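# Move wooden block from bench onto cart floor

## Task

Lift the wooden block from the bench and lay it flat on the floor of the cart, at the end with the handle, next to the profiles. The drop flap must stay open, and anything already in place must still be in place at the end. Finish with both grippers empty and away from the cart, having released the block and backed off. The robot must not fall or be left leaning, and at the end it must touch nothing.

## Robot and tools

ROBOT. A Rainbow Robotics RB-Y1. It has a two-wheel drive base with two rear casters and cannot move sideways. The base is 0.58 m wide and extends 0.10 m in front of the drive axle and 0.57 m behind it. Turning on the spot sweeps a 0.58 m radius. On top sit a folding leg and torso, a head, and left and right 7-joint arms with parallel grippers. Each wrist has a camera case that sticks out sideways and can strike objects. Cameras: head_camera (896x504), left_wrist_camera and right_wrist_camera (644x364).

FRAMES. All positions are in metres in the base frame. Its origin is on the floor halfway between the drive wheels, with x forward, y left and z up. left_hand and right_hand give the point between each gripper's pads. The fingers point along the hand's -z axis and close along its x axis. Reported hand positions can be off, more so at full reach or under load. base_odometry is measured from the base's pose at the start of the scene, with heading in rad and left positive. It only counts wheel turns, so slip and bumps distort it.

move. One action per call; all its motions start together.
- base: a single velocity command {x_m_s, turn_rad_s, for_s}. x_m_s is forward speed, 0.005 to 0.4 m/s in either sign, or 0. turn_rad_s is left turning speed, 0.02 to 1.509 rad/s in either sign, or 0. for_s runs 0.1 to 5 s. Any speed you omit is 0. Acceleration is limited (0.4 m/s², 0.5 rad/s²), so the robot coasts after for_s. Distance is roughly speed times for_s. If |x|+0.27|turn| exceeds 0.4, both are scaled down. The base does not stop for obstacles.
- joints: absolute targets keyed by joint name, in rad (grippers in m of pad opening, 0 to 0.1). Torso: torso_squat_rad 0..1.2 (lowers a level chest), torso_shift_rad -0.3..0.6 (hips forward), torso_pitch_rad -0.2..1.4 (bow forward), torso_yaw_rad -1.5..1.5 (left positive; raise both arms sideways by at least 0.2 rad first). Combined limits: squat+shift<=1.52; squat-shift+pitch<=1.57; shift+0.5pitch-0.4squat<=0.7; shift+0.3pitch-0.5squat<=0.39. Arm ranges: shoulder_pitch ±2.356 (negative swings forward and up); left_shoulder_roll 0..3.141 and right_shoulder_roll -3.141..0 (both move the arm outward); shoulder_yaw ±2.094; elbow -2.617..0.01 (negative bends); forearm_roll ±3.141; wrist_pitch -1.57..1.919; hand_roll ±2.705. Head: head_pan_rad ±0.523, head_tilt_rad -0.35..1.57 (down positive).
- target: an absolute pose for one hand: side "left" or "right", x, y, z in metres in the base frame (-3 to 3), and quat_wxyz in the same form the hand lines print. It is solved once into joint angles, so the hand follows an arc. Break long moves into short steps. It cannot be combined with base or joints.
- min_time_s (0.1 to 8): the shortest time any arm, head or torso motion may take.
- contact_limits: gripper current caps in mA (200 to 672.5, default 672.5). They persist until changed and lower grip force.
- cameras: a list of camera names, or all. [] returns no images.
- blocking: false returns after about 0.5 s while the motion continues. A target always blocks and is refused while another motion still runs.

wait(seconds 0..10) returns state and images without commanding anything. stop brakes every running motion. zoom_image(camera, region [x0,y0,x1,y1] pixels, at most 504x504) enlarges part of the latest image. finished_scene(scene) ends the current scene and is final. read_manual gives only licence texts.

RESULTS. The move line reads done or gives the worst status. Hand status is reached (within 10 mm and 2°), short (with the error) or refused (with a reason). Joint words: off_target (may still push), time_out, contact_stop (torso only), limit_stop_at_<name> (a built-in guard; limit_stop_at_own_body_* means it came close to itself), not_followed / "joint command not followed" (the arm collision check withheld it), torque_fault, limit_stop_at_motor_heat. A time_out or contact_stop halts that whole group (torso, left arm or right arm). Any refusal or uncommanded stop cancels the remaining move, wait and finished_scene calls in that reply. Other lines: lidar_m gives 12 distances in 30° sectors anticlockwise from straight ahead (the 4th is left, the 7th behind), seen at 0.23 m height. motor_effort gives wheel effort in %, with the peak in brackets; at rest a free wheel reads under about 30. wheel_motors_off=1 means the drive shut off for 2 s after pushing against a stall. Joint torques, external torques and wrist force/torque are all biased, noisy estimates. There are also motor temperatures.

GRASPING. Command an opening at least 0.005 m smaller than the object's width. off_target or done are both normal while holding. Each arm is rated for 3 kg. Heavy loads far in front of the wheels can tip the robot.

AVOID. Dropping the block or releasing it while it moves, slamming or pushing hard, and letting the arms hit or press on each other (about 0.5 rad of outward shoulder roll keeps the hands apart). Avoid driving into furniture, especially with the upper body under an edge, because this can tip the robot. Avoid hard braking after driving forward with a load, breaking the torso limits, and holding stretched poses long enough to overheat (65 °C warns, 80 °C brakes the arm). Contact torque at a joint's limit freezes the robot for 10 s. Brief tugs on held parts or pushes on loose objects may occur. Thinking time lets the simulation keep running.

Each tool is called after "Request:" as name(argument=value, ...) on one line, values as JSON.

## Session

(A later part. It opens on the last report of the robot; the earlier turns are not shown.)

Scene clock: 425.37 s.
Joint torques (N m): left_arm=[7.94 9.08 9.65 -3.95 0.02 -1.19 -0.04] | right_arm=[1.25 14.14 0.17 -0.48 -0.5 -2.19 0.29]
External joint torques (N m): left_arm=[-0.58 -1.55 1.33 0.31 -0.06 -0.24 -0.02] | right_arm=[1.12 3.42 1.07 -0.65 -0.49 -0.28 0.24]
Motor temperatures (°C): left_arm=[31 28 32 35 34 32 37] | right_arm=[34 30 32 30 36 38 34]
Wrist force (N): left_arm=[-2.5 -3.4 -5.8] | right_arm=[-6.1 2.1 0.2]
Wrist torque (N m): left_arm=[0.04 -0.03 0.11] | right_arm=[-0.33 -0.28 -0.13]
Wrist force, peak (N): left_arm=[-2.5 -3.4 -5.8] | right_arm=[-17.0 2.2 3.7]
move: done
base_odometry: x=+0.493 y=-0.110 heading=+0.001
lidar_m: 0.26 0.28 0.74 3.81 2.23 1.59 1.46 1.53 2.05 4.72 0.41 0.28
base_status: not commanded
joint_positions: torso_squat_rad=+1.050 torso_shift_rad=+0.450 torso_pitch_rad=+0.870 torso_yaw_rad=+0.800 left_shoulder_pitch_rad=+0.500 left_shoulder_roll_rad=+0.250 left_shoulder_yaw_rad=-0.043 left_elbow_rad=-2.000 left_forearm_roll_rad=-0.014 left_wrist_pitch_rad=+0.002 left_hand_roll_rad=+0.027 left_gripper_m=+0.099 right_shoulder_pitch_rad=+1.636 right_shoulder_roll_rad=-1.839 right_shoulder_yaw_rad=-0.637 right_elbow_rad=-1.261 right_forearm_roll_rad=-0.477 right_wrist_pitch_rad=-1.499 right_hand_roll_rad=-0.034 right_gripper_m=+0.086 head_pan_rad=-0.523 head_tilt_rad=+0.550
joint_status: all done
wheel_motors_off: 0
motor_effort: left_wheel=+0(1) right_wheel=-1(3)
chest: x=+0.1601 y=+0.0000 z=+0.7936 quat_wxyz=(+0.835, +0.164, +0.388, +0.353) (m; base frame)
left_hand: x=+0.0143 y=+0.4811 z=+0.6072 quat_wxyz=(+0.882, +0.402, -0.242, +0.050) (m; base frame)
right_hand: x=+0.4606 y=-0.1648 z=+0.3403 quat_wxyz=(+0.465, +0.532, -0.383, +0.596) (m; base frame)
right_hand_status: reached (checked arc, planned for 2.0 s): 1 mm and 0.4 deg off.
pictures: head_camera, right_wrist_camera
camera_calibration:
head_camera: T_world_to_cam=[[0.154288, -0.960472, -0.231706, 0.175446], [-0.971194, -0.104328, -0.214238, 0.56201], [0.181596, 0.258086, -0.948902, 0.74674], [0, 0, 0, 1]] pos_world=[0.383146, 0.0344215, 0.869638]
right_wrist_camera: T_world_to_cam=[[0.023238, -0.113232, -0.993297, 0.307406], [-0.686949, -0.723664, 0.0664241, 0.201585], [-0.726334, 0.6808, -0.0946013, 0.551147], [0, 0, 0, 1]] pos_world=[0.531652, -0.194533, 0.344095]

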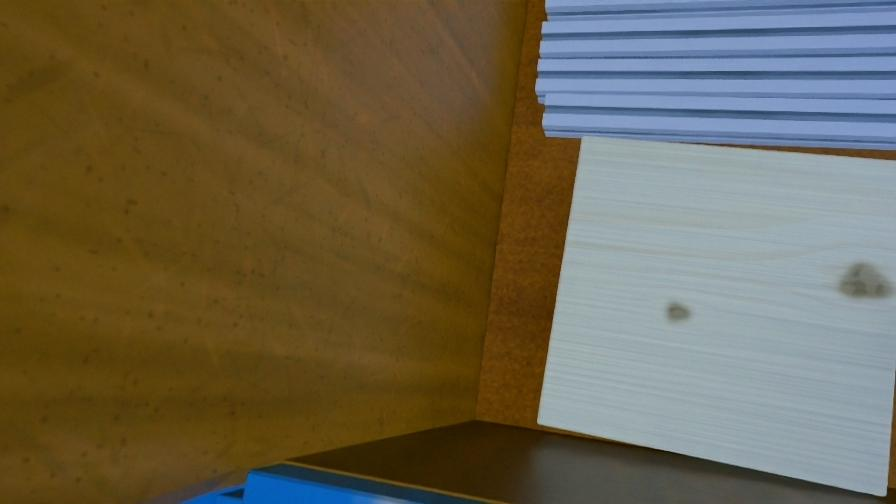

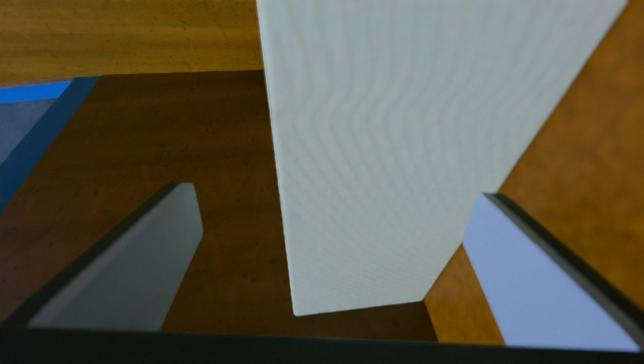

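Request:
move(target={"side":"right","x":0.48,"y":-0.24,"z":0.36,"quat_wxyz":[0.4639,0.5336,-0.3851,0.5930]}, min_time_s=2, cameras=["head_camera","right_wrist_camera"])

Scene clock: 428.73 s.
Joint torques (N m): left_arm=[7.65 8.92 9.51 -3.91 0.12 -1.26 0.02] | right_arm=[2.85 7.85 -2.21 2.21 -0.74 -1.97 -0.13]
External joint torques (N m): left_arm=[-0.87 -1.71 1.19 0.35 0.04 -0.31 0.04] | right_arm=[-1.66 2.9 1.13 0.92 -0.08 -0.19 -0.18]
Motor temperatures (°C): left_arm=[31 28 32 35 34 32 37] | right_arm=[34 30 32 30 36 38 34]
Wrist force (N): left_arm=[-2.9 -3.2 -4.7] | right_arm=[-5.5 2.2 -0.1]
Wrist torque (N m): left_arm=[0.00 -0.08 0.08] | right_arm=[-0.36 -0.20 -0.12]
Wrist force, peak (N): left_arm=[-2.0 -3.7 -6.0] | right_arm=[-6.1 3.0 0.3]
move: short
base_odometry: x=+0.493 y=-0.110 heading=+0.001
lidar_m: 0.26 0.28 0.72 3.82 2.22 1.59 1.47 1.52 2.03 4.70 0.40 0.28
base_status: not commanded
joint_positions: torso_squat_rad=+1.050 torso_shift_rad=+0.450 torso_pitch_rad=+0.870 torso_yaw_rad=+0.800 left_shoulder_pitch_rad=+0.500 left_shoulder_roll_rad=+0.250 left_shoulder_yaw_rad=-0.043 left_elbow_rad=-2.000 left_forearm_roll_rad=-0.014 left_wrist_pitch_rad=+0.002 left_hand_roll_rad=+0.027 left_gripper_m=+0.099 right_shoulder_pitch_rad=+1.169 right_shoulder_roll_rad=-1.497 right_shoulder_yaw_rad=-0.622 right_elbow_rad=-1.120 right_forearm_roll_rad=+0.000 right_wrist_pitch_rad=-1.570 right_hand_roll_rad=-0.362 right_gripper_m=+0.086 head_pan_rad=-0.523 head_tilt_rad=+0.550
joint_status: all done
wheel_motors_off: 0
motor_effort: left_wheel=+0(1) right_wheel=-1(3)
chest: x=+0.1601 y=+0.0000 z=+0.7936 quat_wxyz=(+0.835, +0.164, +0.388, +0.353) (m; base frame)
left_hand: x=+0.0143 y=+0.4811 z=+0.6072 quat_wxyz=(+0.882, +0.402, -0.242, +0.050) (m; base frame)
right_hand: x=+0.4799 y=-0.2395 z=+0.3602 quat_wxyz=(+0.492, +0.496, -0.373, +0.611) (m; base frame)
right_hand_status: short (checked arc, as near as the solve gets, planned for 2.0 s): 1 mm and 5.9 deg off. The place is met; only the turn is off.
pictures: head_camera, right_wrist_camera
camera_calibration:
head_camera: T_world_to_cam=[[0.154288, -0.960473, -0.231706, 0.175446], [-0.971194, -0.104327, -0.214238, 0.56201], [0.181597, 0.258086, -0.948902, 0.74674], [0, 0, 0, 1]] pos_world=[0.383146, 0.0344215, 0.869638]
right_wrist_camera: T_world_to_cam=[[0.0470468, -0.199273, -0.978814, 0.280995], [-0.713829, -0.692158, 0.106604, 0.165463], [-0.698737, 0.693691, -0.174811, 0.636575], [0, 0, 0, 1]] pos_world=[0.549691, -0.271065, 0.368683]

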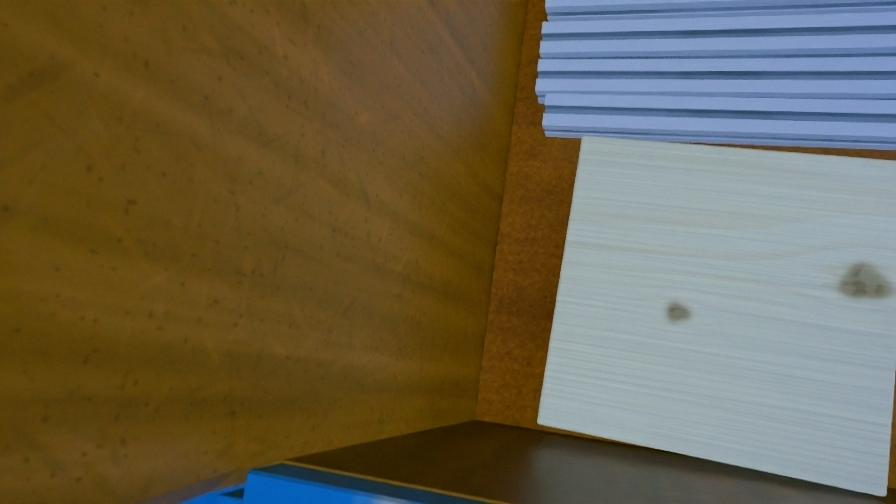

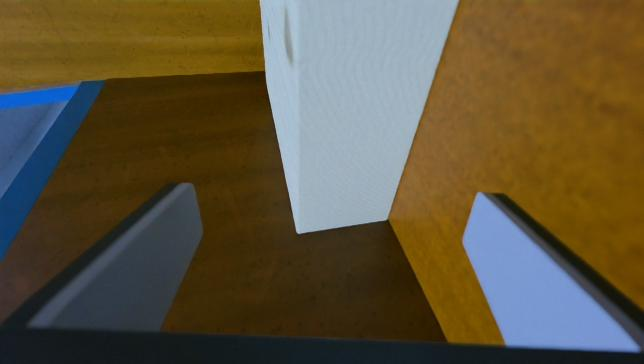

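Request:
move(target={"side":"right","x":0.49,"y":-0.22,"z":0.46,"quat_wxyz":[0.5337,0.4639,-0.4639,0.5337]}, min_time_s=2, cameras=["head_camera"])

Request:
move(joints={"torso_squat_rad":0.85,"torso_shift_rad":0.35}, cameras=["head_camera"])

Request:
move(joints={"torso_squat_rad":0.6,"torso_shift_rad":0.25}, cameras=["head_camera","right_wrist_camera"])

Scene clock: 432.77 s.
Joint torques (N m): left_arm=[7.77 8.8 9.57 -3.84 -0.02 -1.08 0.04] | right_arm=[8.66 12.69 -6.76 -0.45 -1.24 -1.67 -0.16]
External joint torques (N m): left_arm=[-0.75 -1.83 1.25 0.42 -0.11 -0.13 0.06] | right_arm=[1.58 3.41 -1.68 -0.19 -0.38 0.03 -0.21]
Motor temperatures (°C): left_arm=[31 28 32 35 34 32 37] | right_arm=[34 30 32 30 36 38 34]
Wrist force (N): left_arm=[-2.5 -3.3 -5.4] | right_arm=[-5.6 3.0 0.8]
Wrist torque (N m): left_arm=[0.03 -0.02 0.07] | right_arm=[-0.42 -0.24 -0.08]
Wrist force, peak (N): left_arm=[-3.0 -2.9 -6.1] | right_arm=[-6.3 3.1 0.8]
move: done
base_odometry: x=+0.493 y=-0.110 heading=+0.001
lidar_m: 0.26 0.28 0.75 3.80 2.23 1.58 1.47 1.52 2.05 4.71 0.40 0.29
base_status: not commanded
joint_positions: torso_squat_rad=+1.050 torso_shift_rad=+0.450 torso_pitch_rad=+0.870 torso_yaw_rad=+0.800 left_shoulder_pitch_rad=+0.500 left_shoulder_roll_rad=+0.250 left_shoulder_yaw_rad=-0.043 left_elbow_rad=-2.000 left_forearm_roll_rad=-0.014 left_wrist_pitch_rad=+0.002 left_hand_roll_rad=+0.027 left_gripper_m=+0.099 right_shoulder_pitch_rad=+1.422 right_shoulder_roll_rad=-1.140 right_shoulder_yaw_rad=-0.991 right_elbow_rad=-1.620 right_forearm_roll_rad=-0.082 right_wrist_pitch_rad=-1.416 right_hand_roll_rad=-0.471 right_gripper_m=+0.086 head_pan_rad=-0.523 head_tilt_rad=+0.550
joint_status: all done
wheel_motors_off: 0
motor_effort: left_wheel=+1(1) right_wheel=+1(3)
chest: x=+0.1601 y=+0.0000 z=+0.7936 quat_wxyz=(+0.835, +0.164, +0.388, +0.353) (m; base frame)
left_hand: x=+0.0143 y=+0.4811 z=+0.6072 quat_wxyz=(+0.882, +0.402, -0.242, +0.050) (m; base frame)
right_hand: x=+0.4903 y=-0.2197 z=+0.4601 quat_wxyz=(+0.531, +0.466, -0.465, +0.534) (m; base frame)
right_hand_status: reached (checked arc, planned for 2.0 s): 0 mm and 0.3 deg off.
pictures: head_camera
camera_calibration:
head_camera: T_world_to_cam=[[0.154288, -0.960473, -0.231706, 0.175446], [-0.971194, -0.104328, -0.214238, 0.56201], [0.181597, 0.258086, -0.948902, 0.74674], [0, 0, 0, 1]] pos_world=[0.383146, 0.0344215, 0.869638]

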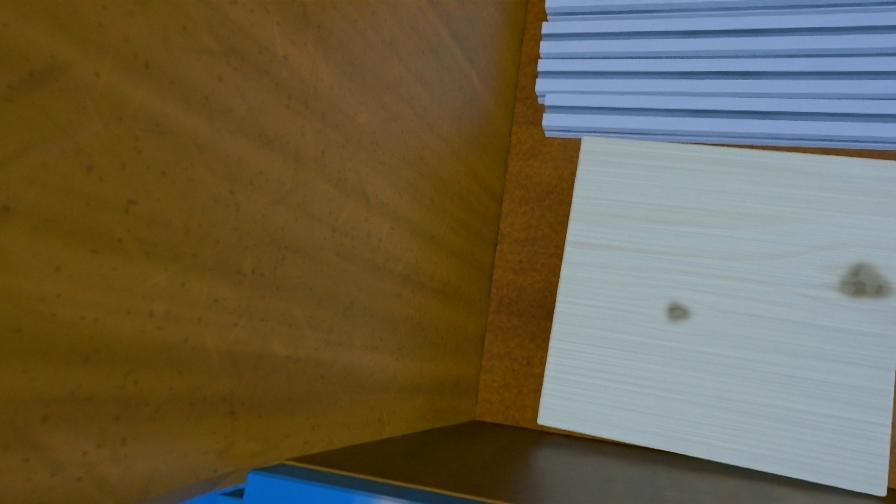

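Scene clock: 434.27 s.
Joint torques (N m): left_arm=[8.07 8.92 9.39 -3.97 0.05 -1.28 -0.11] | right_arm=[8.25 12.36 -5.87 -0.57 -1.15 -1.59 -0.36]
External joint torques (N m): left_arm=[-0.44 -1.71 1.07 0.29 -0.03 -0.33 -0.1] | right_arm=[1.17 3.08 -0.79 -0.32 -0.29 0.11 -0.41]
Motor temperatures (°C): left_arm=[31 28 32 35 34 32 37] | right_arm=[34 30 32 30 36 38 34]
Wrist force (N): left_arm=[-2.0 -3.1 -5.0] | right_arm=[-5.7 3.1 0.4]
Wrist torque (N m): left_arm=[0.01 0.05 0.08] | right_arm=[-0.45 -0.20 -0.11]
Wrist force, peak (N): left_arm=[-2.3 -4.7 -5.1] | right_arm=[-6.1 3.3 0.3]
move: done
base_odometry: x=+0.493 y=-0.110 heading=+0.001
lidar_m: 0.26 0.28 0.69 3.76 2.20 1.58 1.47 1.50 2.04 4.72 0.41 0.28
base_status: not commanded
joint_positions: torso_squat_rad=+0.850 torso_shift_rad=+0.350 torso_pitch_rad=+0.870 torso_yaw_rad=+0.800 left_shoulder_pitch_rad=+0.500 left_shoulder_roll_rad=+0.250 left_shoulder_yaw_rad=-0.043 left_elbow_rad=-2.000 left_forearm_roll_rad=-0.014 left_wrist_pitch_rad=+0.002 left_hand_roll_rad=+0.027 left_gripper_m=+0.099 right_shoulder_pitch_rad=+1.422 right_shoulder_roll_rad=-1.140 right_shoulder_yaw_rad=-0.991 right_elbow_rad=-1.620 right_forearm_roll_rad=-0.083 right_wrist_pitch_rad=-1.416 right_hand_roll_rad=-0.471 right_gripper_m=+0.086 head_pan_rad=-0.523 head_tilt_rad=+0.550
joint_status: all done
wheel_motors_off: 0
motor_effort: left_wheel=+1(2) right_wheel=+1(3)
chest: x=+0.1669 y=+0.0000 z=+0.9140 quat_wxyz=(+0.835, +0.164, +0.388, +0.353) (m; base frame)
left_hand: x=+0.0211 y=+0.4811 z=+0.7276 quat_wxyz=(+0.882, +0.402, -0.242, +0.050) (m; base frame)
right_hand: x=+0.4972 y=-0.2197 z=+0.5806 quat_wxyz=(+0.531, +0.466, -0.465, +0.534) (m; base frame)
pictures: head_camera
camera_calibration:
head_camera: T_world_to_cam=[[0.154348, -0.960473, -0.231665, 0.202257], [-0.971144, -0.104334, -0.214463, 0.594637], [0.181816, 0.258082, -0.948861, 0.859675], [0, 0, 0, 1]] pos_world=[0.389958, 0.0344359, 0.990095]

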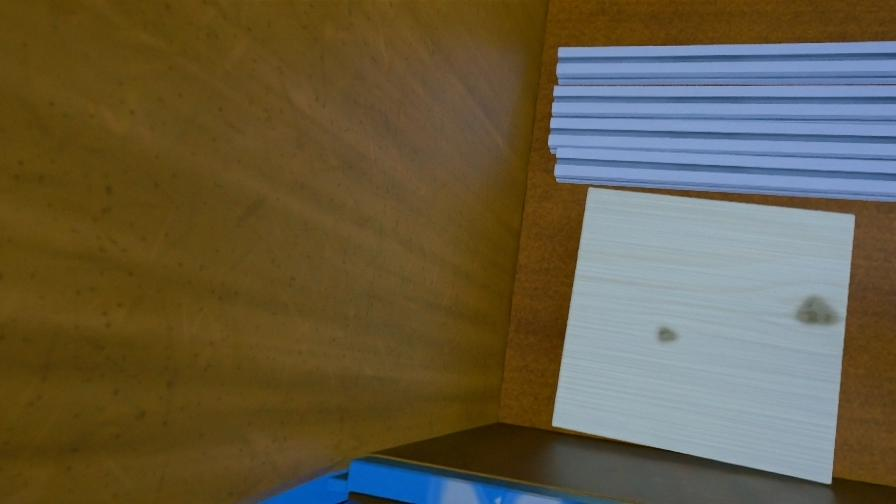

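Scene clock: 435.87 s.
Joint torques (N m): left_arm=[7.83 8.81 9.25 -3.93 -0.01 -1.13 -0.11] | right_arm=[8.46 12.39 -6.23 -0.46 -1.12 -1.65 -0.13]
External joint torques (N m): left_arm=[-0.68 -1.82 0.93 0.33 -0.09 -0.17 -0.09] | right_arm=[1.38 3.11 -1.14 -0.2 -0.26 0.05 -0.18]
Motor temperatures (°C): left_arm=[31 28 32 35 34 32 37] | right_arm=[34 30 32 30 36 38 34]
Wrist force (N): left_arm=[-1.7 -2.7 -5.4] | right_arm=[-5.9 2.6 0.3]
Wrist torque (N m): left_arm=[-0.06 0.07 0.11] | right_arm=[-0.35 -0.24 -0.13]
Wrist force, peak (N): left_arm=[-1.8 -4.2 -6.2] | right_arm=[-6.4 3.7 0.5]
move: done
base_odometry: x=+0.493 y=-0.110 heading=+0.001
lidar_m: 0.27 0.29 0.71 3.77 2.22 1.60 1.47 1.52 2.03 4.71 0.41 0.28
base_status: not commanded
joint_positions: torso_squat_rad=+0.600 torso_shift_rad=+0.250 torso_pitch_rad=+0.870 torso_yaw_rad=+0.800 left_shoulder_pitch_rad=+0.500 left_shoulder_roll_rad=+0.250 left_shoulder_yaw_rad=-0.043 left_elbow_rad=-2.000 left_forearm_roll_rad=-0.014 left_wrist_pitch_rad=+0.002 left_hand_roll_rad=+0.027 left_gripper_m=+0.099 right_shoulder_pitch_rad=+1.422 right_shoulder_roll_rad=-1.140 right_shoulder_yaw_rad=-0.991 right_elbow_rad=-1.620 right_forearm_roll_rad=-0.083 right_wrist_pitch_rad=-1.416 right_hand_roll_rad=-0.471 right_gripper_m=+0.086 head_pan_rad=-0.523 head_tilt_rad=+0.550
joint_status: all done
wheel_motors_off: 0
motor_effort: left_wheel=+2(4) right_wheel=+1(3)
chest: x=+0.1514 y=+0.0000 z=+1.0398 quat_wxyz=(+0.835, +0.164, +0.388, +0.353) (m; base frame)
left_hand: x=+0.0056 y=+0.4811 z=+0.8534 quat_wxyz=(+0.882, +0.402, -0.242, +0.050) (m; base frame)
right_hand: x=+0.4818 y=-0.2197 z=+0.7064 quat_wxyz=(+0.531, +0.466, -0.465, +0.534) (m; base frame)
pictures: head_camera, right_wrist_camera
camera_calibration:
head_camera: T_world_to_cam=[[0.154346, -0.960473, -0.231666, 0.233798], [-0.971146, -0.104336, -0.214449, 0.60657], [0.181802, 0.258081, -0.948864, 0.981849], [0, 0, 0, 1]] pos_world=[0.374481, 0.0344474, 1.11588]
right_wrist_camera: T_world_to_cam=[[0.0307529, -0.108272, -0.993646, 0.662055], [-0.859744, -0.509903, 0.0289527, 0.308807], [-0.509798, 0.853391, -0.108767, 0.582074], [0, 0, 0, 1]] pos_world=[0.541875, -0.267592, 0.712218]

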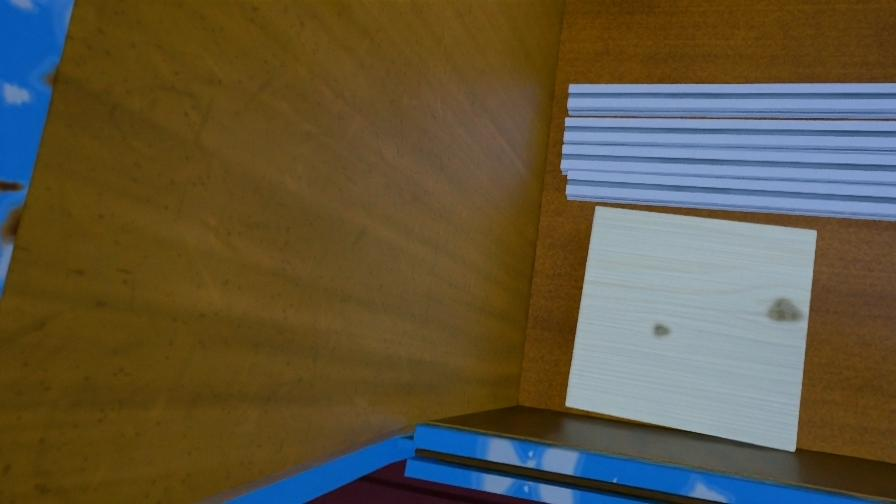

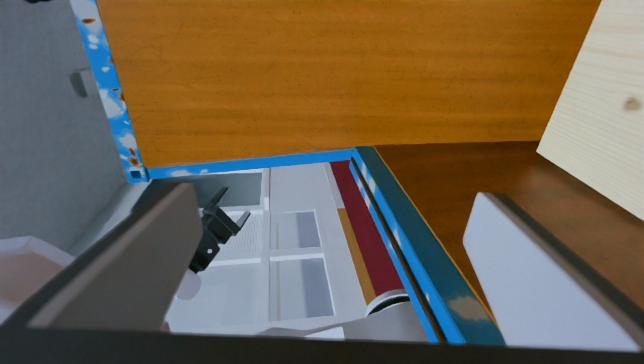

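Request:
move(joints={"torso_squat_rad":0.3,"torso_shift_rad":0.1}, cameras=[])

Request:
move(base={"x_m_s":-0.2,"for_s":3}, cameras=["head_camera"])

Request:
move(joints={"torso_pitch_rad":0.1,"right_shoulder_roll_rad":-0.7,"left_shoulder_roll_rad":0.5,"head_pan_rad":0,"head_tilt_rad":0.6}, cameras=["head_camera"])

Request:
move(joints={"torso_yaw_rad":0.0}, cameras=["head_camera","right_wrist_camera"])

Scene clock: 439.57 s.
Joint torques (N m): left_arm=[8.14 8.82 9.6 -3.87 -0.04 -1.16 -0.13] | right_arm=[8.27 12.1 -6.31 -0.26 -1.22 -1.77 -0.2]
External joint torques (N m): left_arm=[-0.37 -1.81 1.28 0.4 -0.12 -0.21 -0.11] | right_arm=[1.2 2.82 -1.23 0 -0.37 -0.07 -0.25]
Motor temperatures (°C): left_arm=[31 28 32 35 34 32 37] | right_arm=[34 30 32 30 36 38 34]
Wrist force (N): left_arm=[-1.9 -2.9 -5.1] | right_arm=[-5.9 3.0 0.4]
Wrist torque (N m): left_arm=[-0.03 0.04 0.12] | right_arm=[-0.38 -0.25 -0.11]
Wrist force, peak (N): left_arm=[-2.6 -3.2 -5.9] | right_arm=[-6.3 3.5 0.1]
move: done
base_odometry: x=+0.493 y=-0.110 heading=+0.001
lidar_m: 0.27 0.28 0.70 3.79 2.21 1.59 1.46 1.52 2.03 4.71 0.41 0.28
base_status: not commanded
joint_positions: torso_squat_rad=+0.300 torso_shift_rad=+0.100 torso_pitch_rad=+0.870 torso_yaw_rad=+0.800 left_shoulder_pitch_rad=+0.500 left_shoulder_roll_rad=+0.250 left_shoulder_yaw_rad=-0.043 left_elbow_rad=-2.000 left_forearm_roll_rad=-0.014 left_wrist_pitch_rad=+0.002 left_hand_roll_rad=+0.027 left_gripper_m=+0.099 right_shoulder_pitch_rad=+1.422 right_shoulder_roll_rad=-1.140 right_shoulder_yaw_rad=-0.991 right_elbow_rad=-1.620 right_forearm_roll_rad=-0.083 right_wrist_pitch_rad=-1.416 right_hand_roll_rad=-0.471 right_gripper_m=+0.086 head_pan_rad=-0.523 head_tilt_rad=+0.550
joint_status: all done
wheel_motors_off: 0
motor_effort: left_wheel=+4(6) right_wheel=-1(5)
chest: x=+0.0752 y=+0.0001 z=+1.1454 quat_wxyz=(+0.835, +0.164, +0.388, +0.353) (m; base frame)
left_hand: x=-0.0706 y=+0.4811 z=+0.9590 quat_wxyz=(+0.882, +0.402, -0.242, +0.050) (m; base frame)
right_hand: x=+0.4056 y=-0.2197 z=+0.8120 quat_wxyz=(+0.531, +0.466, -0.465, +0.534) (m; base frame)
pictures: none
No camera images: "cameras" was empty.

Scene clock: 443.50 s.
Joint torques (N m): left_arm=[7.87 8.91 9.39 -4.05 -0.01 -1.17 -0.07] | right_arm=[8.13 11.85 -6.35 -0.4 -1.05 -1.76 -0.2]
External joint torques (N m): left_arm=[-0.64 -1.71 1.07 0.21 -0.1 -0.22 -0.05] | right_arm=[1.06 2.57 -1.27 -0.14 -0.2 -0.06 -0.25]
Motor temperatures (°C): left_arm=[31 28 32 35 34 32 37] | right_arm=[34 30 31 30 36 38 34]
Wrist force (N): left_arm=[-2.0 -3.1 -4.8] | right_arm=[-5.5 2.8 0.2]
Wrist torque (N m): left_arm=[-0.02 0.00 0.11] | right_arm=[-0.39 -0.19 -0.11]
Wrist force, peak (N): left_arm=[-1.3 -3.2 -6.1] | right_arm=[-6.3 2.9 0.3]
move: done
base_odometry: x=-0.108 y=-0.110 heading=+0.002
lidar_m: 0.86 1.21 1.71 3.94 1.33 0.96 0.88 0.92 1.22 3.12 1.30 0.91
base_status: done (sent for 3 of 3 s)
joint_positions: torso_squat_rad=+0.300 torso_shift_rad=+0.100 torso_pitch_rad=+0.870 torso_yaw_rad=+0.800 left_shoulder_pitch_rad=+0.500 left_shoulder_roll_rad=+0.250 left_shoulder_yaw_rad=-0.043 left_elbow_rad=-2.000 left_forearm_roll_rad=-0.014 left_wrist_pitch_rad=+0.002 left_hand_roll_rad=+0.027 left_gripper_m=+0.099 right_shoulder_pitch_rad=+1.422 right_shoulder_roll_rad=-1.140 right_shoulder_yaw_rad=-0.991 right_elbow_rad=-1.620 right_forearm_roll_rad=-0.083 right_wrist_pitch_rad=-1.416 right_hand_roll_rad=-0.471 right_gripper_m=+0.086 head_pan_rad=-0.523 head_tilt_rad=+0.550
joint_status: not commanded
wheel_motors_off: 0
motor_effort: left_wheel=+7(30) right_wheel=-8(23)
chest: x=+0.0753 y=+0.0001 z=+1.1454 quat_wxyz=(+0.835, +0.164, +0.388, +0.353) (m; base frame)
left_hand: x=-0.0706 y=+0.4811 z=+0.9590 quat_wxyz=(+0.882, +0.402, -0.242, +0.050) (m; base frame)
right_hand: x=+0.4056 y=-0.2197 z=+0.8120 quat_wxyz=(+0.531, +0.465, -0.465, +0.534) (m; base frame)
pictures: head_camera
camera_calibration:
head_camera: T_world_to_cam=[[0.154356, -0.960479, -0.231634, 0.270012], [-0.971145, -0.104352, -0.21445, 0.555263], [0.181803, 0.258052, -0.948871, 1.09592], [0, 0, 0, 1]] pos_world=[0.298321, 0.0344803, 1.22151]

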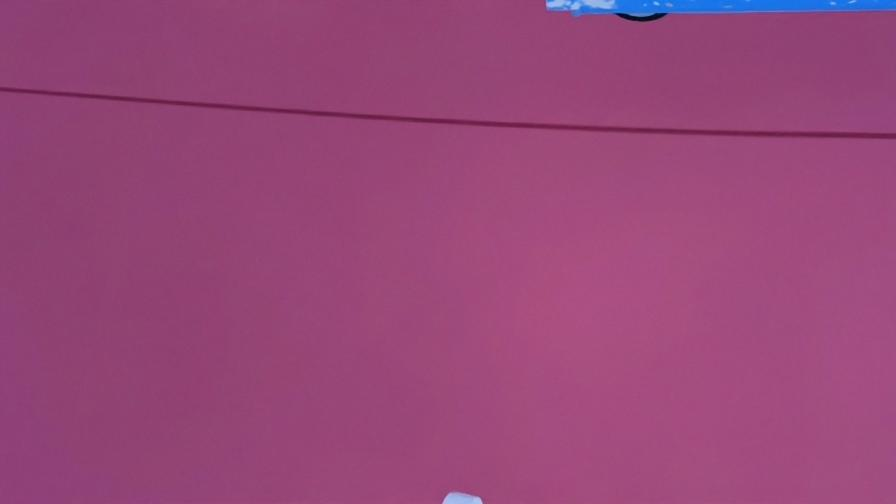

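Scene clock: 446.83 s.
Joint torques (N m): left_arm=[-2.06 6.06 6.64 -8.71 0.03 -1.99 -0.13] | right_arm=[12.86 -4.22 -10.1 0.11 -2.02 -0.53 -0.24]
External joint torques (N m): left_arm=[-0.33 -1.36 0.67 0.2 -0.04 -0.29 -0.09] | right_arm=[0.61 0.41 -0.23 0.2 -0.22 0.04 -0.27]
Motor temperatures (°C): left_arm=[30 28 32 35 34 32 37] | right_arm=[34 30 31 30 36 37 34]
Wrist force (N): left_arm=[-4.6 -1.3 -3.4] | right_arm=[-4.4 7.0 1.0]
Wrist torque (N m): left_arm=[-0.15 -0.13 0.16] | right_arm=[-0.60 -0.18 -0.12]
Wrist force, peak (N): left_arm=[-2.1 -3.4 -5.6] | right_arm=[-4.2 7.4 1.1]
move: done
base_odometry: x=-0.108 y=-0.110 heading=+0.002
lidar_m: 0.86 1.23 1.71 3.95 1.33 0.96 0.88 0.90 1.22 3.13 1.29 0.92
base_status: not commanded
joint_positions: torso_squat_rad=+0.300 torso_shift_rad=+0.100 torso_pitch_rad=+0.100 torso_yaw_rad=+0.800 left_shoulder_pitch_rad=+0.500 left_shoulder_roll_rad=+0.500 left_shoulder_yaw_rad=-0.043 left_elbow_rad=-2.000 left_forearm_roll_rad=-0.014 left_wrist_pitch_rad=+0.002 left_hand_roll_rad=+0.027 left_gripper_m=+0.099 right_shoulder_pitch_rad=+1.422 right_shoulder_roll_rad=-0.700 right_shoulder_yaw_rad=-0.991 right_elbow_rad=-1.620 right_forearm_roll_rad=-0.083 right_wrist_pitch_rad=-1.416 right_hand_roll_rad=-0.471 right_gripper_m=+0.086 head_pan_rad=+0.000 head_tilt_rad=+0.600
joint_status: all done
wheel_motors_off: 0
motor_effort: left_wheel=+10(11) right_wheel=-10(13)
chest: x=-0.1303 y=+0.0001 z=+1.2538 quat_wxyz=(+0.920, +0.019, +0.046, +0.389) (m; base frame)
left_hand: x=-0.1244 y=+0.4973 z=+1.0254 quat_wxyz=(+0.765, +0.376, -0.516, +0.087) (m; base frame)
right_hand: x=+0.2906 y=-0.3316 z=+1.2469 quat_wxyz=(+0.420, +0.092, -0.709, +0.559) (m; base frame)
pictures: head_camera
camera_calibration:
head_camera: T_world_to_cam=[[0.711516, -0.695069, -0.103073, 0.227344], [-0.46222, -0.352492, -0.813697, 1.19418], [0.529243, 0.6266, -0.572079, 0.815788], [0, 0, 0, 1]] pos_world=[-0.0415339, 0.067788, 1.46183]

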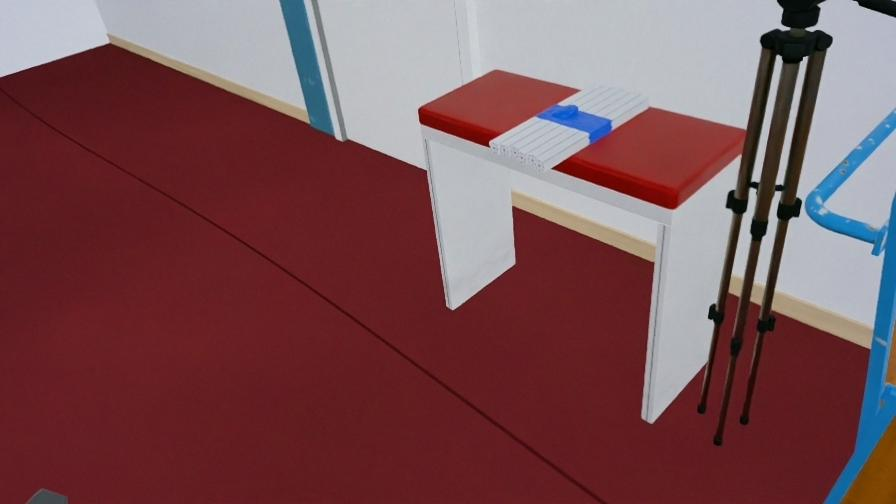

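Scene clock: 448.97 s.
Joint torques (N m): left_arm=[-1.09 5.03 5.88 -8.93 -0.03 -2.06 -0.16] | right_arm=[12.73 -4.87 -10.31 0.63 -2.04 -0.61 -0.17]
External joint torques (N m): left_arm=[0.15 -1.42 0.7 0.28 -0.09 -0.3 -0.12] | right_arm=[0.57 0.17 -0.36 0.19 -0.2 -0.15 -0.2]
Motor temperatures (°C): left_arm=[30 28 32 35 34 32 37] | right_arm=[34 30 32 30 36 37 34]
Wrist force (N): left_arm=[-4.7 -1.0 -3.4] | right_arm=[-3.9 7.9 1.0]
Wrist torque (N m): left_arm=[-0.15 -0.12 0.12] | right_arm=[-0.68 -0.12 -0.11]
Wrist force, peak (N): left_arm=[-5.9 -0.7 -3.3] | right_arm=[-3.9 7.9 1.0]
move: done
base_odometry: x=-0.108 y=-0.110 heading=+0.002
lidar_m: 0.87 1.22 1.73 3.94 1.33 0.96 0.88 0.91 1.22 3.12 1.29 0.92
base_status: not commanded
joint_positions: torso_squat_rad=+0.300 torso_shift_rad=+0.100 torso_pitch_rad=+0.100 torso_yaw_rad=+0.000 left_shoulder_pitch_rad=+0.500 left_shoulder_roll_rad=+0.500 left_shoulder_yaw_rad=-0.043 left_elbow_rad=-2.000 left_forearm_roll_rad=-0.014 left_wrist_pitch_rad=+0.002 left_hand_roll_rad=+0.027 left_gripper_m=+0.099 right_shoulder_pitch_rad=+1.422 right_shoulder_roll_rad=-0.700 right_shoulder_yaw_rad=-0.991 right_elbow_rad=-1.620 right_forearm_roll_rad=-0.083 right_wrist_pitch_rad=-1.416 right_hand_roll_rad=-0.471 right_gripper_m=+0.086 head_pan_rad=+0.000 head_tilt_rad=+0.600
joint_status: all done
wheel_motors_off: 0
motor_effort: left_wheel=+10(12) right_wheel=-10(14)
chest: x=-0.1303 y=+0.0001 z=+1.2538 quat_wxyz=(+0.999, +0.000, +0.050, +0.000) (m; base frame)
left_hand: x=+0.2219 y=+0.3259 z=+0.9906 quat_wxyz=(+0.753, +0.116, -0.618, -0.196) (m; base frame)
right_hand: x=-0.0728 y=-0.5319 z=+1.2833 quat_wxyz=(+0.607, -0.206, -0.667, +0.380) (m; base frame)
pictures: head_camera, right_wrist_camera
camera_calibration:
head_camera: T_world_to_cam=[[-0.00137262, -0.999503, -0.0315012, 0.0447147], [-0.599516, 0.0260349, -0.799939, 1.15901], [0.800362, 0.0177875, -0.599253, 0.885249], [0, 0, 0, 1]] pos_world=[-0.0136141, -0.00122863, 1.45903]
right_wrist_camera: T_world_to_cam=[[0.20882, -0.746951, -0.631236, 0.426708], [-0.642512, 0.381826, -0.66437, 1.03603], [0.737274, 0.54431, -0.400192, 0.928982], [0, 0, 0, 1]] pos_world=[-0.108361, -0.582506, 1.32943]

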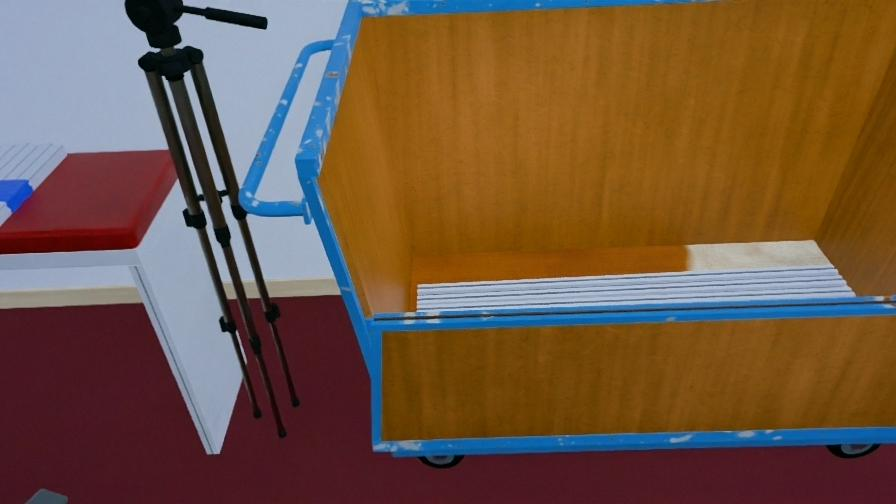

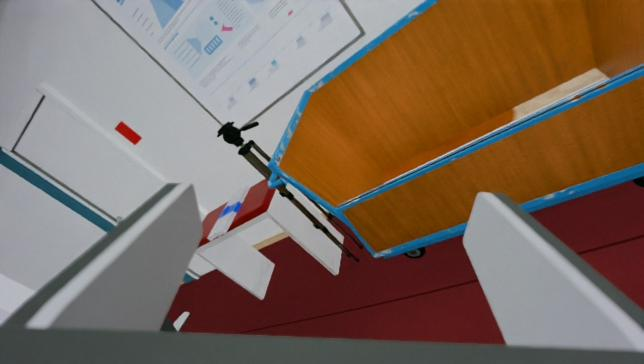

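Request:
finished_scene(scene=2)

The scene is finished: the task was done.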